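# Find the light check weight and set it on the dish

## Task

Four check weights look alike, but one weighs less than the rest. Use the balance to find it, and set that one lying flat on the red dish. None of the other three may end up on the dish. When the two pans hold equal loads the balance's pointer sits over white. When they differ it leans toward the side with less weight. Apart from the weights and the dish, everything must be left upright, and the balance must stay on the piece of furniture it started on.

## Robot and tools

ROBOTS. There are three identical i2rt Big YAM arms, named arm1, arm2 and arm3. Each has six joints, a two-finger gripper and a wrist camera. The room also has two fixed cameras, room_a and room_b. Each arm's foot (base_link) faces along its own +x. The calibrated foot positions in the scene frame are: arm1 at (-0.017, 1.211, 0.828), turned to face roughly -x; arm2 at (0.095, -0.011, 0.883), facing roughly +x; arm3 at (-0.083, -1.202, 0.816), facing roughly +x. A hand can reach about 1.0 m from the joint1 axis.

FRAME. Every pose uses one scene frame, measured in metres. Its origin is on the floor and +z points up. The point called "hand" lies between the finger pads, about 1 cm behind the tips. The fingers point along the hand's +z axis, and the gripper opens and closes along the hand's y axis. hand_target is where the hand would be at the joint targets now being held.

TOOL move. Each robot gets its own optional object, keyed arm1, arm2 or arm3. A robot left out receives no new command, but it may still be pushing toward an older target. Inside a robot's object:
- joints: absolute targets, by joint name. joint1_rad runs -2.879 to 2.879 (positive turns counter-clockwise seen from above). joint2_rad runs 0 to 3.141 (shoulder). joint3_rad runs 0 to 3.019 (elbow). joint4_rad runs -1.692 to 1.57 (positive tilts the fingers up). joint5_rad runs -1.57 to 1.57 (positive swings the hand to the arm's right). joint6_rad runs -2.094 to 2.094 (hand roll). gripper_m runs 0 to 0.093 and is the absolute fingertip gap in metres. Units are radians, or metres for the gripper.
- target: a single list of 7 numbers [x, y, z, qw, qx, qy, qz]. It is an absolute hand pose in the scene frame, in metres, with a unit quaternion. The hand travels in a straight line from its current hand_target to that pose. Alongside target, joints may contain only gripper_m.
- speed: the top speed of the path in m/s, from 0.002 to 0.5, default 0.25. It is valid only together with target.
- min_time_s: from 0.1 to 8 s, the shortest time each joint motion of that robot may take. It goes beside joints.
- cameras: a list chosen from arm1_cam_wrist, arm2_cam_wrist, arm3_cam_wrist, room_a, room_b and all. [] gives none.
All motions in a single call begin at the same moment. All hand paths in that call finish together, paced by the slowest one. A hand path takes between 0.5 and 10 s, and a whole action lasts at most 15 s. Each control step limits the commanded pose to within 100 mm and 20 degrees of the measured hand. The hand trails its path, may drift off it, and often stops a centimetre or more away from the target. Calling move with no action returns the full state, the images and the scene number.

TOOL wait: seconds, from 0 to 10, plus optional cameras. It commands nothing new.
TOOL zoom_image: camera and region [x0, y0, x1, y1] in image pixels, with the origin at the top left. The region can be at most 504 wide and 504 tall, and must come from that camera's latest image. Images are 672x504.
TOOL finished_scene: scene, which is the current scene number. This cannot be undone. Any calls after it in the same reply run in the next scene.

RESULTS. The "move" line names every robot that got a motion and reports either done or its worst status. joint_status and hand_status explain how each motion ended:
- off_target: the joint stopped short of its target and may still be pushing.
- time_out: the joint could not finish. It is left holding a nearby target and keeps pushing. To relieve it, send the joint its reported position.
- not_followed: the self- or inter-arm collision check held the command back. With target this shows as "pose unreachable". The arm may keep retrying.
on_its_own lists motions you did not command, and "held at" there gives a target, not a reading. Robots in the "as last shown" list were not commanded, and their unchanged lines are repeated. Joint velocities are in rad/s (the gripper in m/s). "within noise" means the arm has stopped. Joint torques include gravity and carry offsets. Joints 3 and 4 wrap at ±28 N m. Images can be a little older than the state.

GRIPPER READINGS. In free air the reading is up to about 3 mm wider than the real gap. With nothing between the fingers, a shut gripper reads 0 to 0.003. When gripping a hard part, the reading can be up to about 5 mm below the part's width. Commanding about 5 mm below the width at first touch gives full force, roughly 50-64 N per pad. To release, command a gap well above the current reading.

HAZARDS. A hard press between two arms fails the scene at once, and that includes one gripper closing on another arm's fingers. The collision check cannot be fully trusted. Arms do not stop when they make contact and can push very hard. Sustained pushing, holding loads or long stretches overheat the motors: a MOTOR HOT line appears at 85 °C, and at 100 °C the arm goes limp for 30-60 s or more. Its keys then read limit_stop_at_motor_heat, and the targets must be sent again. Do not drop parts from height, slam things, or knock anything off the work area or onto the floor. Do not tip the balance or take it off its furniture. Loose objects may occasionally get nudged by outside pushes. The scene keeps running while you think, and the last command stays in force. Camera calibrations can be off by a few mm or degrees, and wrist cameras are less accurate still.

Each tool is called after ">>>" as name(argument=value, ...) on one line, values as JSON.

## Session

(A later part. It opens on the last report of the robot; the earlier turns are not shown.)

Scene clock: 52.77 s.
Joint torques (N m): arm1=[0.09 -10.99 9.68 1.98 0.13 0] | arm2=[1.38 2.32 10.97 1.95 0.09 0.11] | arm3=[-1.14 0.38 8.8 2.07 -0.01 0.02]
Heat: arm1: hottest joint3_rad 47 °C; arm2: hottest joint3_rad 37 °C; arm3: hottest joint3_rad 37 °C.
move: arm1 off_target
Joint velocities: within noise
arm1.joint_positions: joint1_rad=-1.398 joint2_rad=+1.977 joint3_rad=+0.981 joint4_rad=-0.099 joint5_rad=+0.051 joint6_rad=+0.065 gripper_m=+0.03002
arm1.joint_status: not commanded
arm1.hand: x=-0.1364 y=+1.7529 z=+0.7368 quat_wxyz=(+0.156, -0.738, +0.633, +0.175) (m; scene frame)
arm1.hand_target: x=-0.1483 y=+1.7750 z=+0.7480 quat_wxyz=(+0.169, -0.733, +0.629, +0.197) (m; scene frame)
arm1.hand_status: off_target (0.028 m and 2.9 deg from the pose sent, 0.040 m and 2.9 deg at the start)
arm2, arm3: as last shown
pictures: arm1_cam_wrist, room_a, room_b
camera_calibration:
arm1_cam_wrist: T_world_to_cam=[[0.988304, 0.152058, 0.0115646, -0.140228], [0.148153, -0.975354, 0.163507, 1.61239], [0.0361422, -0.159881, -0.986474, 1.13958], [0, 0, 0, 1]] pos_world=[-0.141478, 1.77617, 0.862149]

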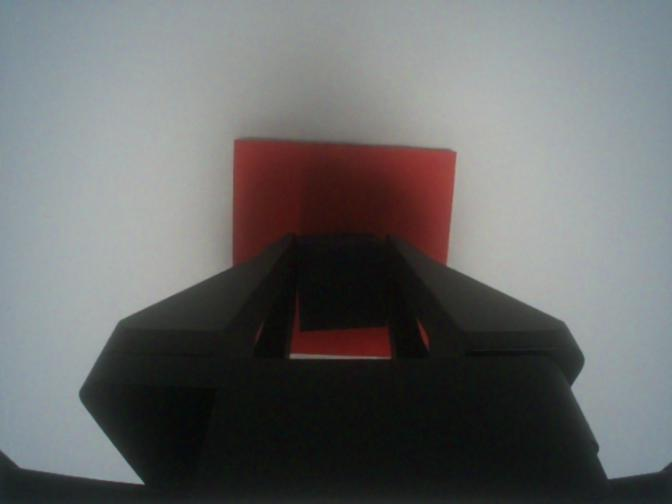

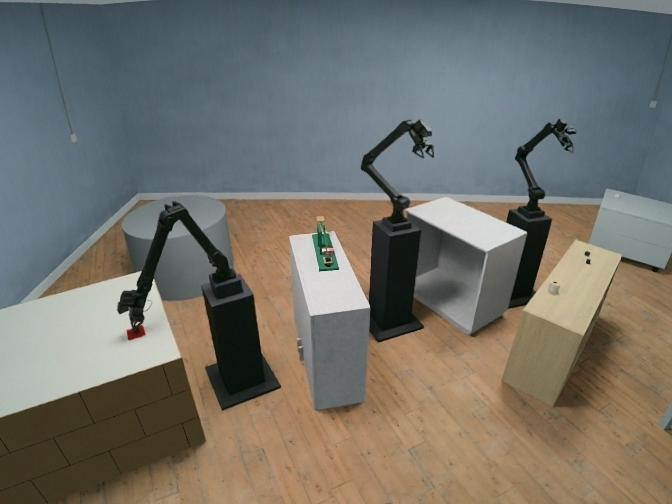

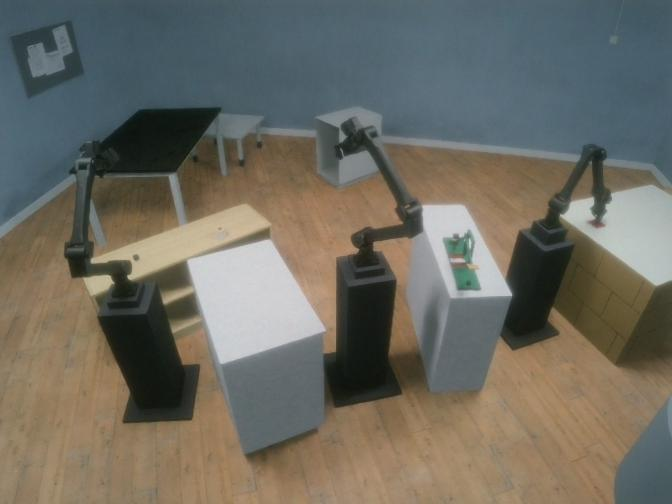

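>>> move(arm1={"target": [-0.149, 1.781, 0.739, 0.1686, -0.7328, 0.6293, 0.1964], "speed": 0.05}, cameras=["arm1_cam_wrist", "room_a", "room_b"])

>>> zoom_image(camera="room_a", region=[110, 290, 170, 350])

>>> zoom_image(camera="room_b", region=[570, 190, 630, 250])

Scene clock: 54.07 s.
Joint torques (N m): arm1=[0.15 -11.16 9.62 1.92 0.14 0.03] | arm2=[1.38 2.08 10.95 1.92 0.07 0.11] | arm3=[-1.08 0.38 8.8 2.07 -0.01 0.01]
Heat: arm1: hottest joint3_rad 47 °C; arm2: hottest joint3_rad 37 °C; arm3: hottest joint3_rad 37 °C.
move: arm1 off_target
Joint velocities: within noise
arm1.joint_positions: joint1_rad=-1.398 joint2_rad=+1.995 joint3_rad=+0.999 joint4_rad=-0.088 joint5_rad=+0.051 joint6_rad=+0.065 gripper_m=+0.03002
arm1.joint_status: not commanded
arm1.hand: x=-0.1383 y=+1.7609 z=+0.7344 quat_wxyz=(+0.159, -0.737, +0.632, +0.180) (m; scene frame)
arm1.hand_target: x=-0.1489 y=+1.7800 z=+0.7397 quat_wxyz=(+0.168, -0.733, +0.629, +0.196) (m; scene frame)
arm1.hand_status: off_target (0.023 m and 2.3 deg from the pose sent, 0.031 m and 2.9 deg at the start)
arm2, arm3: as last shown
pictures: arm1_cam_wrist, room_a, room_b
camera_calibration:
arm1_cam_wrist: T_world_to_cam=[[0.988345, 0.151858, 0.0106686, -0.138508], [0.14849, -0.97712, 0.152272, 1.63235], [0.0335481, -0.148913, -0.988281, 1.12017], [0, 0, 0, 1]] pos_world=[-0.143073, 1.78285, 0.859963]

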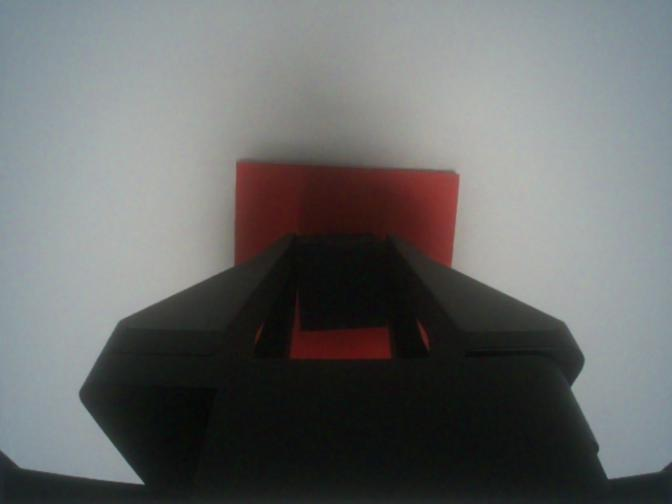

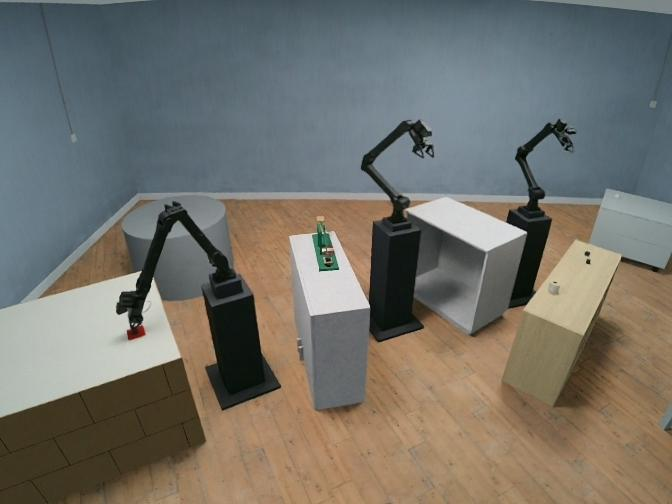

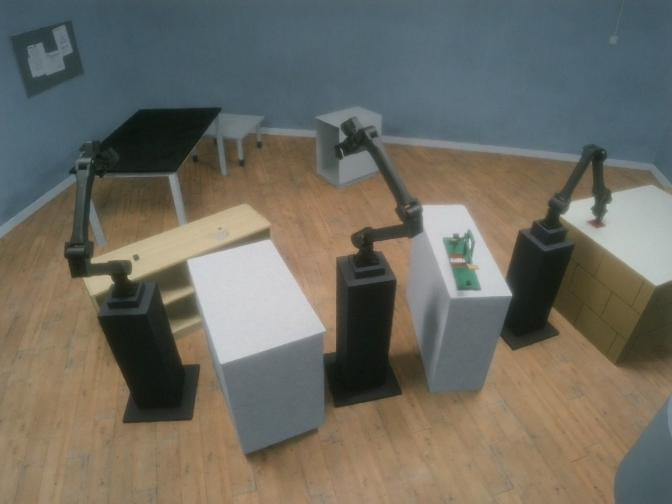

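Scaled by 8.400 from the camera's 672x504 image, which has a finer 960x720 frame.

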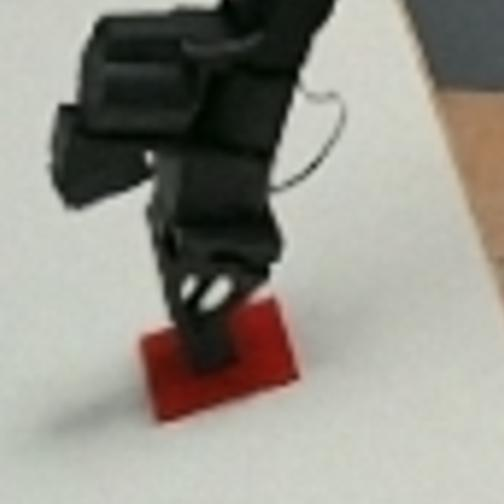

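Scaled by 8.400 from the camera's 672x504 image, which has a finer 960x720 frame.

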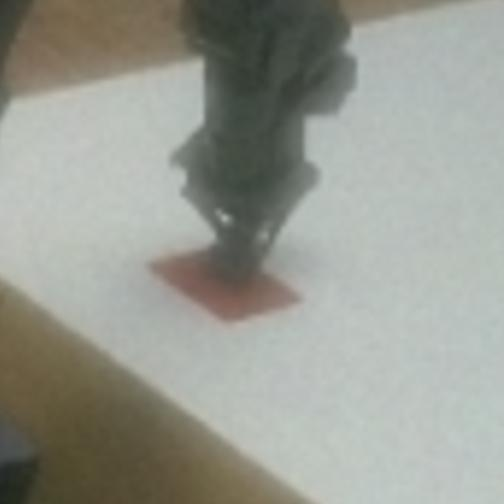

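>>> move(arm1={"target": [-0.149, 1.777, 0.730, 0.1686, -0.7328, 0.6293, 0.1964], "speed": 0.05}, cameras=["arm1_cam_wrist"])

>>> zoom_image(camera="arm1_cam_wrist", region=[180, 130, 500, 400])

Scene clock: 55.20 s.
Joint torques (N m): arm1=[0.62 -10.11 8.68 2.1 0.11 -0.01] | arm2=[1.44 2.02 10.97 1.98 0.08 0.11] | arm3=[-1.14 0.5 8.81 2.07 -0.01 0.01]
Heat: arm1: hottest joint3_rad 47 °C; arm2: hottest joint3_rad 37 °C; arm3: hottest joint3_rad 37 °C.
move: arm1 off_target
Joint velocities: within noise
arm1.joint_positions: joint1_rad=-1.398 joint2_rad=+2.001 joint3_rad=+0.999 joint4_rad=-0.064 joint5_rad=+0.052 joint6_rad=+0.065 gripper_m=+0.03002
arm1.joint_status: not commanded
arm1.hand: x=-0.1392 y=+1.7648 z=+0.7339 quat_wxyz=(+0.165, -0.735, +0.631, +0.187) (m; scene frame)
arm1.hand_target: x=-0.1489 y=+1.7763 z=+0.7303 quat_wxyz=(+0.168, -0.733, +0.629, +0.196) (m; scene frame)
arm1.hand_status: off_target (0.016 m and 1.2 deg from the pose sent, 0.020 m and 2.3 deg at the start)
arm2, arm3: as last shown
pictures: arm1_cam_wrist
camera_calibration:
arm1_cam_wrist: T_world_to_cam=[[0.988436, 0.151339, 0.00949287, -0.136424], [0.148729, -0.979784, 0.133799, 1.65471], [0.02955, -0.13084, -0.990963, 1.08994], [0, 0, 0, 1]] pos_world=[-0.143466, 1.78452, 0.859985]

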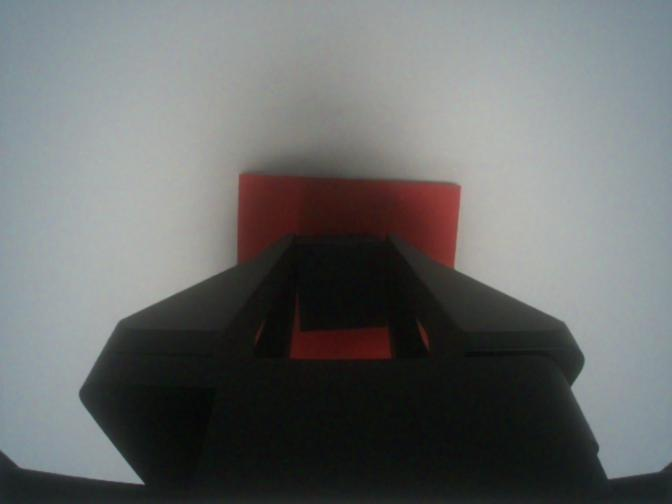

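Scaled by 1.575 from the camera's 672x504 image, which has a finer 960x720 frame.

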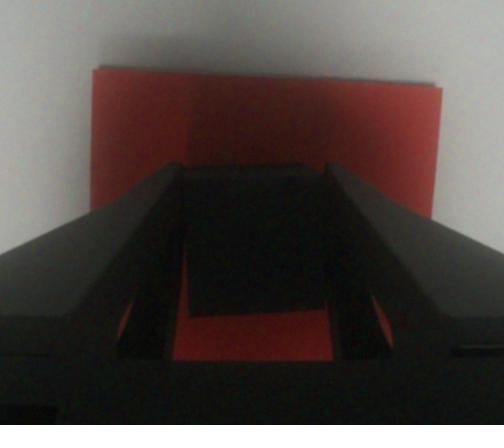

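>>> move(arm1={"target": [-0.149, 1.772, 0.723, 0.1686, -0.7328, 0.6293, 0.1964], "speed": 0.05}, cameras=["arm1_cam_wrist", "room_a", "room_b"])

>>> zoom_image(camera="room_a", region=[115, 300, 160, 345])

>>> zoom_image(camera="room_b", region=[580, 200, 620, 240])

>>> zoom_image(camera="arm1_cam_wrist", region=[220, 160, 470, 400])

Scene clock: 56.67 s.
Joint torques (N m): arm1=[1.03 -10.23 7.43 2.19 0.1 0.03] | arm2=[1.44 2.26 10.89 1.91 0.08 0.11] | arm3=[-1.26 0.5 8.81 2.07 -0.01 0.02]
Heat: arm1: hottest joint3_rad 47 °C; arm2: hottest joint3_rad 37 °C; arm3: hottest joint3_rad 37 °C.
move: arm1 off_target
Joint velocities: within noise
arm1.joint_positions: joint1_rad=-1.397 joint2_rad=+2.006 joint3_rad=+0.999 joint4_rad=-0.043 joint5_rad=+0.053 joint6_rad=+0.065 gripper_m=+0.03002
arm1.joint_status: not commanded
arm1.hand: x=-0.1406 y=+1.7679 z=+0.7339 quat_wxyz=(+0.170, -0.734, +0.629, +0.193) (m; scene frame)
arm1.hand_target: x=-0.1490 y=+1.7714 z=+0.7233 quat_wxyz=(+0.168, -0.733, +0.629, +0.196) (m; scene frame)
arm1.hand_status: off_target (0.014 m and 0.4 deg from the pose sent, 0.016 m and 1.2 deg at the start)
arm2.joint_positions: joint1_rad=+0.482 joint2_rad=+0.585 joint3_rad=+1.357 joint4_rad=-1.462 joint5_rad=+0.226 joint6_rad=+0.023 gripper_m=+0.09396
arm2.joint_status: not commanded
arm2.hand: x=-0.1095 y=-0.0683 z=+1.3892 quat_wxyz=(-0.010, +0.891, +0.138, -0.433) (m; scene frame)
arm2.hand_target: x=-0.1075 y=-0.0675 z=+1.4001 quat_wxyz=(-0.007, +0.885, +0.136, -0.444) (m; scene frame)
arm2.hand_status: not commanded
arm3.joint_positions: joint1_rad=-0.065 joint2_rad=+0.649 joint3_rad=+1.390 joint4_rad=-1.161 joint5_rad=-0.034 joint6_rad=-0.702 gripper_m=+0.09396
arm3.joint_status: not commanded
arm3.hand: x=-0.3410 y=-1.1470 z=+1.3892 quat_wxyz=(-0.236, +0.811, +0.203, -0.495) (m; scene frame)
arm3.hand_target: x=-0.3379 y=-1.1478 z=+1.4005 quat_wxyz=(-0.241, +0.805, +0.201, -0.504) (m; scene frame)
arm3.hand_status: not commanded
pictures: arm1_cam_wrist, room_a, room_b
camera_calibration:
arm1_cam_wrist: T_world_to_cam=[[0.988345, 0.151933, 0.00948446, -0.136669], [0.149767, -0.981636, 0.118155, 1.67279], [0.0272619, -0.115358, -0.99295, 1.06406], [0, 0, 0, 1]] pos_world=[-0.144462, 1.78559, 0.860202]

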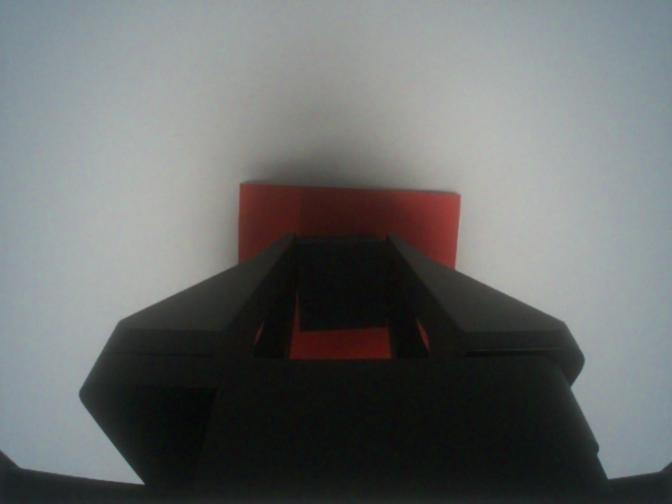

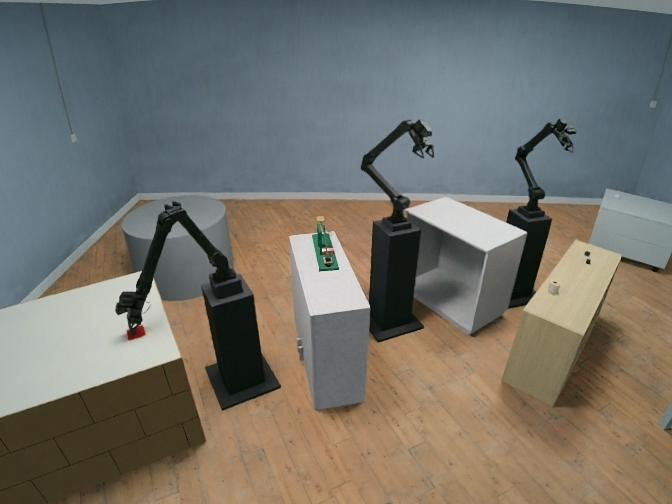

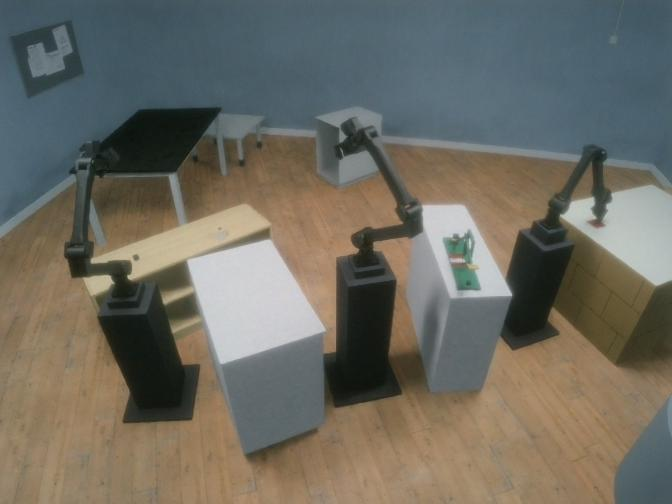

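Scaled by 11.200 from the camera's 672x504 image, which has a finer 960x720 frame.

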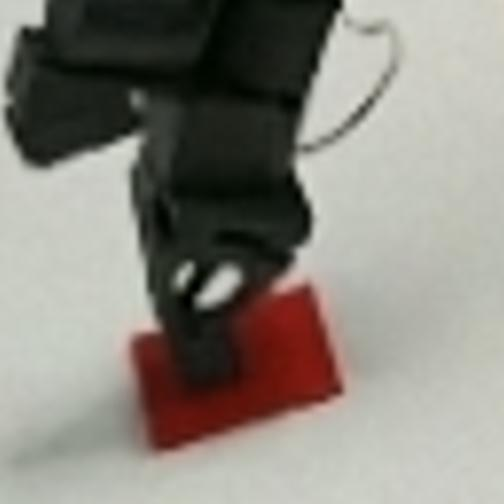

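Scaled by 12.600 from the camera's 672x504 image, which has a finer 960x720 frame.

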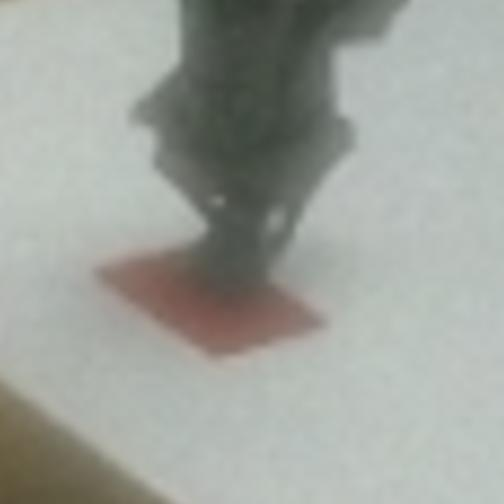

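Scaled by 2.016 from the camera's 672x504 image, which has a finer 960x720 frame.

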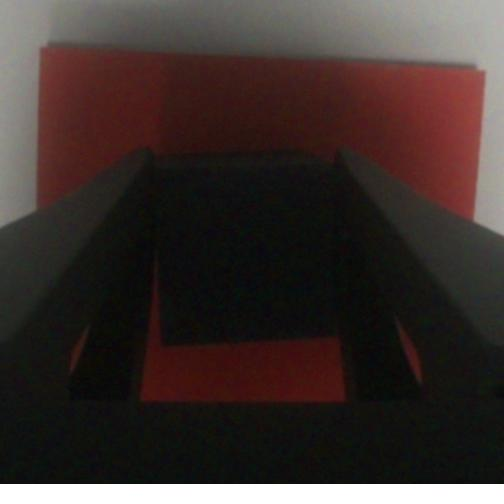

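>>> move(arm1={"target": [-0.149, 1.776, 0.743, 0.1646, -0.734, 0.6303, 0.1917], "speed": 0.05}, cameras=["arm1_cam_wrist"])

>>> move(arm1={"joints": {"gripper_m": 0.045}}, cameras=["arm1_cam_wrist", "room_a", "room_b"])

>>> zoom_image(camera="arm1_cam_wrist", region=[220, 160, 470, 400])

Scene clock: 58.00 s.
Joint torques (N m): arm1=[0.5 -12.81 8.21 0.76 0.07 0.04] | arm2=[1.32 2.14 11.06 1.89 0.08 0.13] | arm3=[-1.08 0.5 8.79 2.06 -0.01 0.01]
Heat: arm1: hottest joint3_rad 47 °C; arm2: hottest joint3_rad 37 °C; arm3: hottest joint3_rad 38 °C.
move: arm1 off_target
Joint velocities: within noise
arm1.joint_positions: joint1_rad=-1.397 joint2_rad=+2.006 joint3_rad=+1.011 joint4_rad=-0.078 joint5_rad=+0.053 joint6_rad=+0.065 gripper_m=+0.03002
arm1.joint_status: not commanded
arm1.hand: x=-0.1404 y=+1.7671 z=+0.7337 quat_wxyz=(+0.163, -0.736, +0.631, +0.184) (m; scene frame)
arm1.hand_target: x=-0.1491 y=+1.7756 z=+0.7430 quat_wxyz=(+0.164, -0.734, +0.630, +0.192) (m; scene frame)
arm1.hand_status: off_target (0.015 m and 0.9 deg from the pose sent, 0.015 m and 0.6 deg at the start)
arm2, arm3: as last shown
pictures: arm1_cam_wrist
camera_calibration:
arm1_cam_wrist: T_world_to_cam=[[0.988278, 0.152251, 0.0112713, -0.13857], [0.1492, -0.978839, 0.140047, 1.65093], [0.0323551, -0.136724, -0.990081, 1.10024], [0, 0, 0, 1]] pos_world=[-0.144972, 1.78753, 0.859677]

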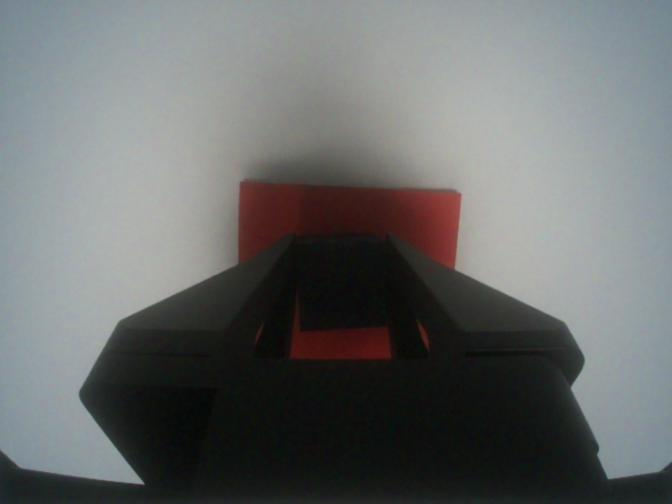

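Scene clock: 58.57 s.
Joint torques (N m): arm1=[0.79 -12.69 7.98 0.84 0.04 0] | arm2=[1.49 2.2 11.02 1.92 0.1 0.11] | arm3=[-1.2 0.44 8.8 2.07 -0.01 0.01]
Heat: arm1: hottest joint3_rad 47 °C; arm2: hottest joint3_rad 37 °C; arm3: hottest joint3_rad 38 °C.
move: arm1 done
Joint velocities: within noise
arm1.joint_positions: joint1_rad=-1.397 joint2_rad=+2.006 joint3_rad=+1.011 joint4_rad=-0.086 joint5_rad=+0.053 joint6_rad=+0.065 gripper_m=+0.04486
arm1.joint_status: all done
arm1.hand: x=-0.1400 y=+1.7655 z=+0.7329 quat_wxyz=(+0.161, -0.737, +0.631, +0.181) (m; scene frame)
arm1.hand_target: x=-0.1491 y=+1.7758 z=+0.7432 quat_wxyz=(+0.165, -0.734, +0.630, +0.192) (m; scene frame)
arm1.hand_status: not commanded
arm2, arm3: as last shown
pictures: arm1_cam_wrist, room_a, room_b
camera_calibration:
arm1_cam_wrist: T_world_to_cam=[[0.988248, 0.152389, 0.0119762, -0.139518], [0.148971, -0.977713, 0.147938, 1.64167], [0.0342534, -0.144416, -0.988924, 1.11208], [0, 0, 0, 1]] pos_world=[-0.144775, 1.78694, 0.858568]

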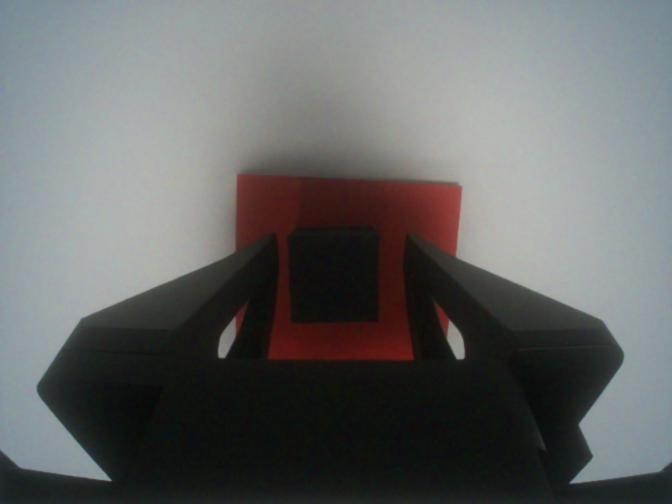

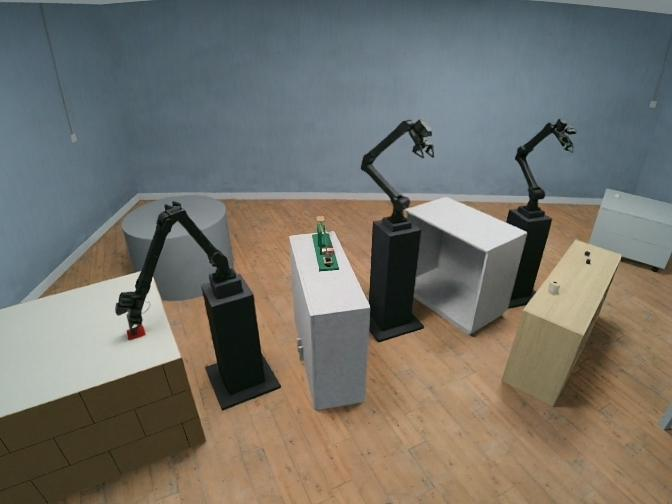

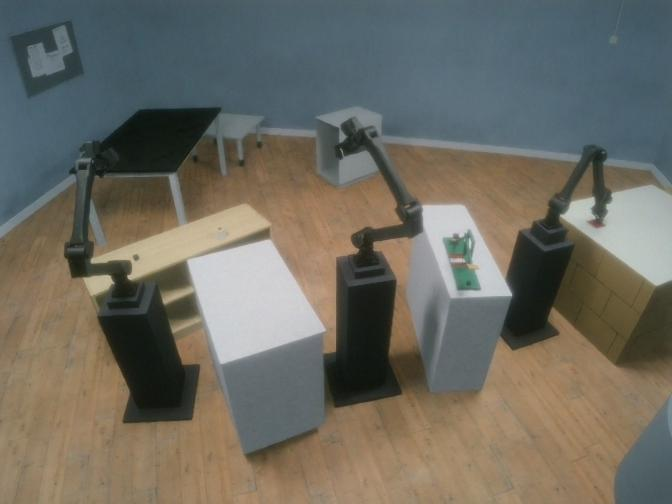

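Scaled by 2.016 from the camera's 672x504 image, which has a finer 960x720 frame.

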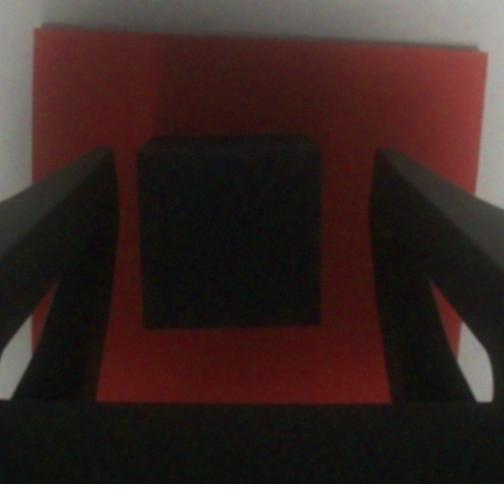

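>>> move(arm1={"joints": {"gripper_m": 0.065}})

>>> move(arm1={"target": [-0.14, 1.74, 0.85, 0.1646, -0.734, 0.6303, 0.1917], "speed": 0.12}, cameras=["arm1_cam_wrist", "room_a", "room_b"])

>>> zoom_image(camera="arm1_cam_wrist", region=[220, 130, 470, 370])

>>> zoom_image(camera="room_a", region=[100, 290, 180, 370])

Scene clock: 59.40 s.
Joint torques (N m): arm1=[0.67 -13.33 8.14 1.13 0.02 0.02] | arm2=[1.67 2.14 10.96 1.87 0.09 0.11] | arm3=[-1.2 0.56 8.8 2.09 -0.01 0.02]
Heat: arm1: hottest joint3_rad 46 °C; arm2: hottest joint3_rad 37 °C; arm3: hottest joint3_rad 38 °C.
move: arm1 done
Joint velocities: within noise
arm1.joint_positions: joint1_rad=-1.397 joint2_rad=+2.006 joint3_rad=+1.011 joint4_rad=-0.086 joint5_rad=+0.053 joint6_rad=+0.065 gripper_m=+0.06482
arm1.joint_status: all done
arm1.hand: x=-0.1400 y=+1.7655 z=+0.7329 quat_wxyz=(+0.161, -0.737, +0.631, +0.181) (m; scene frame)
arm1.hand_target: x=-0.1491 y=+1.7758 z=+0.7432 quat_wxyz=(+0.165, -0.734, +0.630, +0.192) (m; scene frame)
arm1.hand_status: not commanded
arm2, arm3: as last shown
pictures: none

Scene clock: 61.10 s.
Joint torques (N m): arm1=[0.32 -11.93 8.27 0.9 0.05 0.03] | arm2=[1.49 2.2 10.96 1.94 0.09 0.1] | arm3=[-1.14 0.44 8.79 2.09 -0.01 0.01]
Heat: arm1: hottest joint3_rad 46 °C; arm2: hottest joint3_rad 37 °C; arm3: hottest joint3_rad 38 °C.
move: arm1 off_target
Joint velocities: within noise
arm1.joint_positions: joint1_rad=-1.397 joint2_rad=+1.725 joint3_rad=+0.958 joint4_rad=-0.311 joint5_rad=+0.053 joint6_rad=+0.065 gripper_m=+0.06490
arm1.joint_status: not commanded
arm1.hand: x=-0.1327 y=+1.7382 z=+0.8372 quat_wxyz=(+0.161, -0.737, +0.631, +0.182) (m; scene frame)
arm1.hand_target: x=-0.1400 y=+1.7399 z=+0.8498 quat_wxyz=(+0.164, -0.734, +0.630, +0.192) (m; scene frame)
arm1.hand_status: off_target (0.015 m and 1.2 deg from the pose sent, 0.120 m and 1.4 deg at the start)
arm2, arm3: as last shown
pictures: arm1_cam_wrist, room_a, room_b
camera_calibration:
arm1_cam_wrist: T_world_to_cam=[[0.988301, 0.152073, 0.0115948, -0.142946], [0.148778, -0.978026, 0.14605, 1.60047], [0.0335503, -0.142616, -0.989209, 1.2081], [0, 0, 0, 1]] pos_world=[-0.137374, 1.75934, 0.96297]

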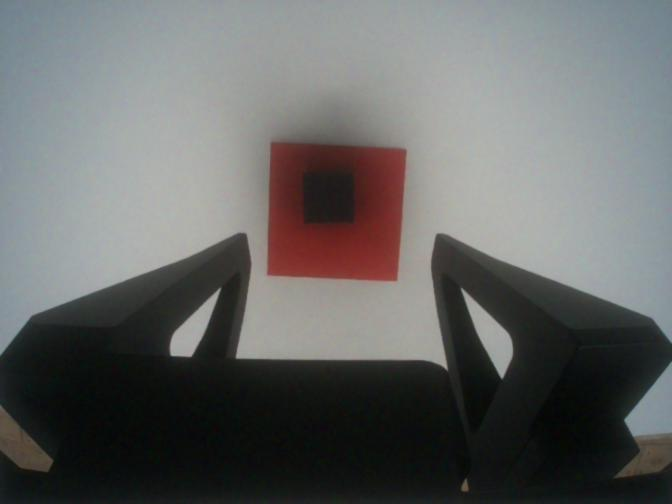

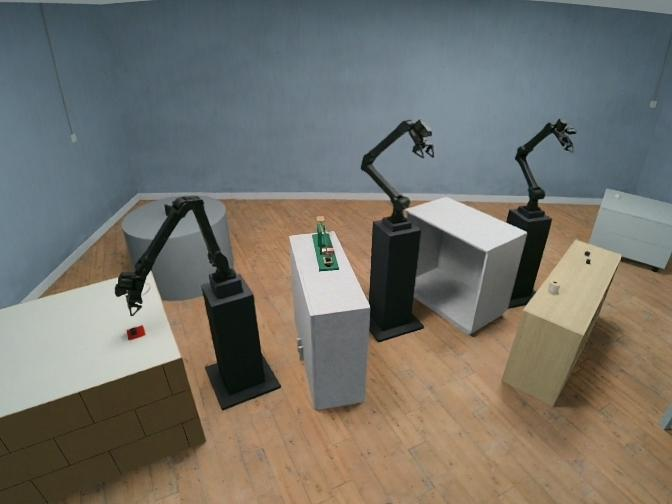

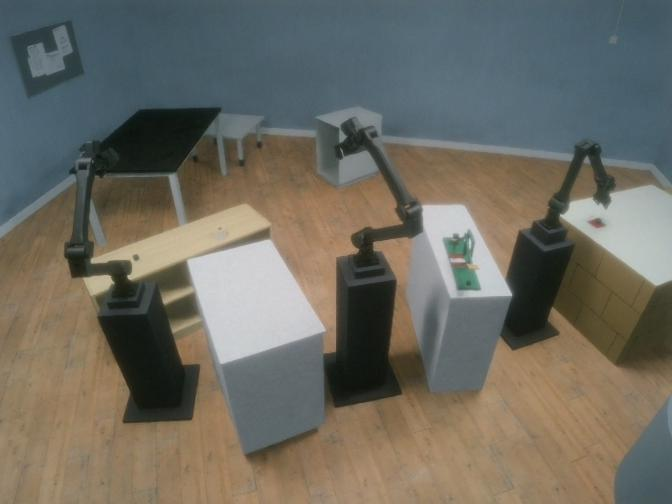

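Scaled by 2.016 from the camera's 672x504 image, which has a finer 960x720 frame.

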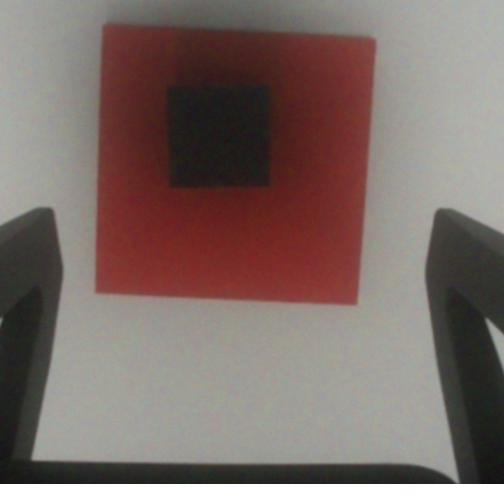

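Scaled by 6.300 from the camera's 672x504 image, which has a finer 960x720 frame.

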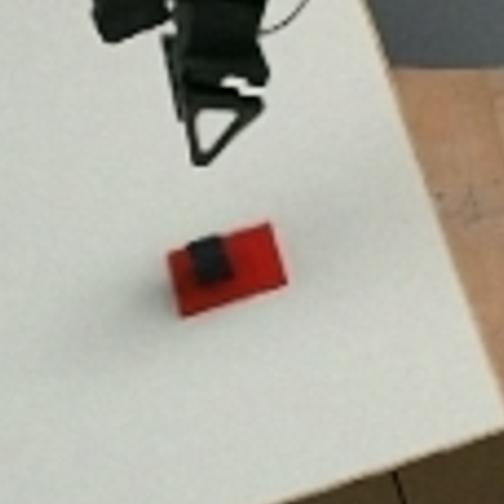

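>>> finished_scene(scene=1)

The scene is finished: the task was done.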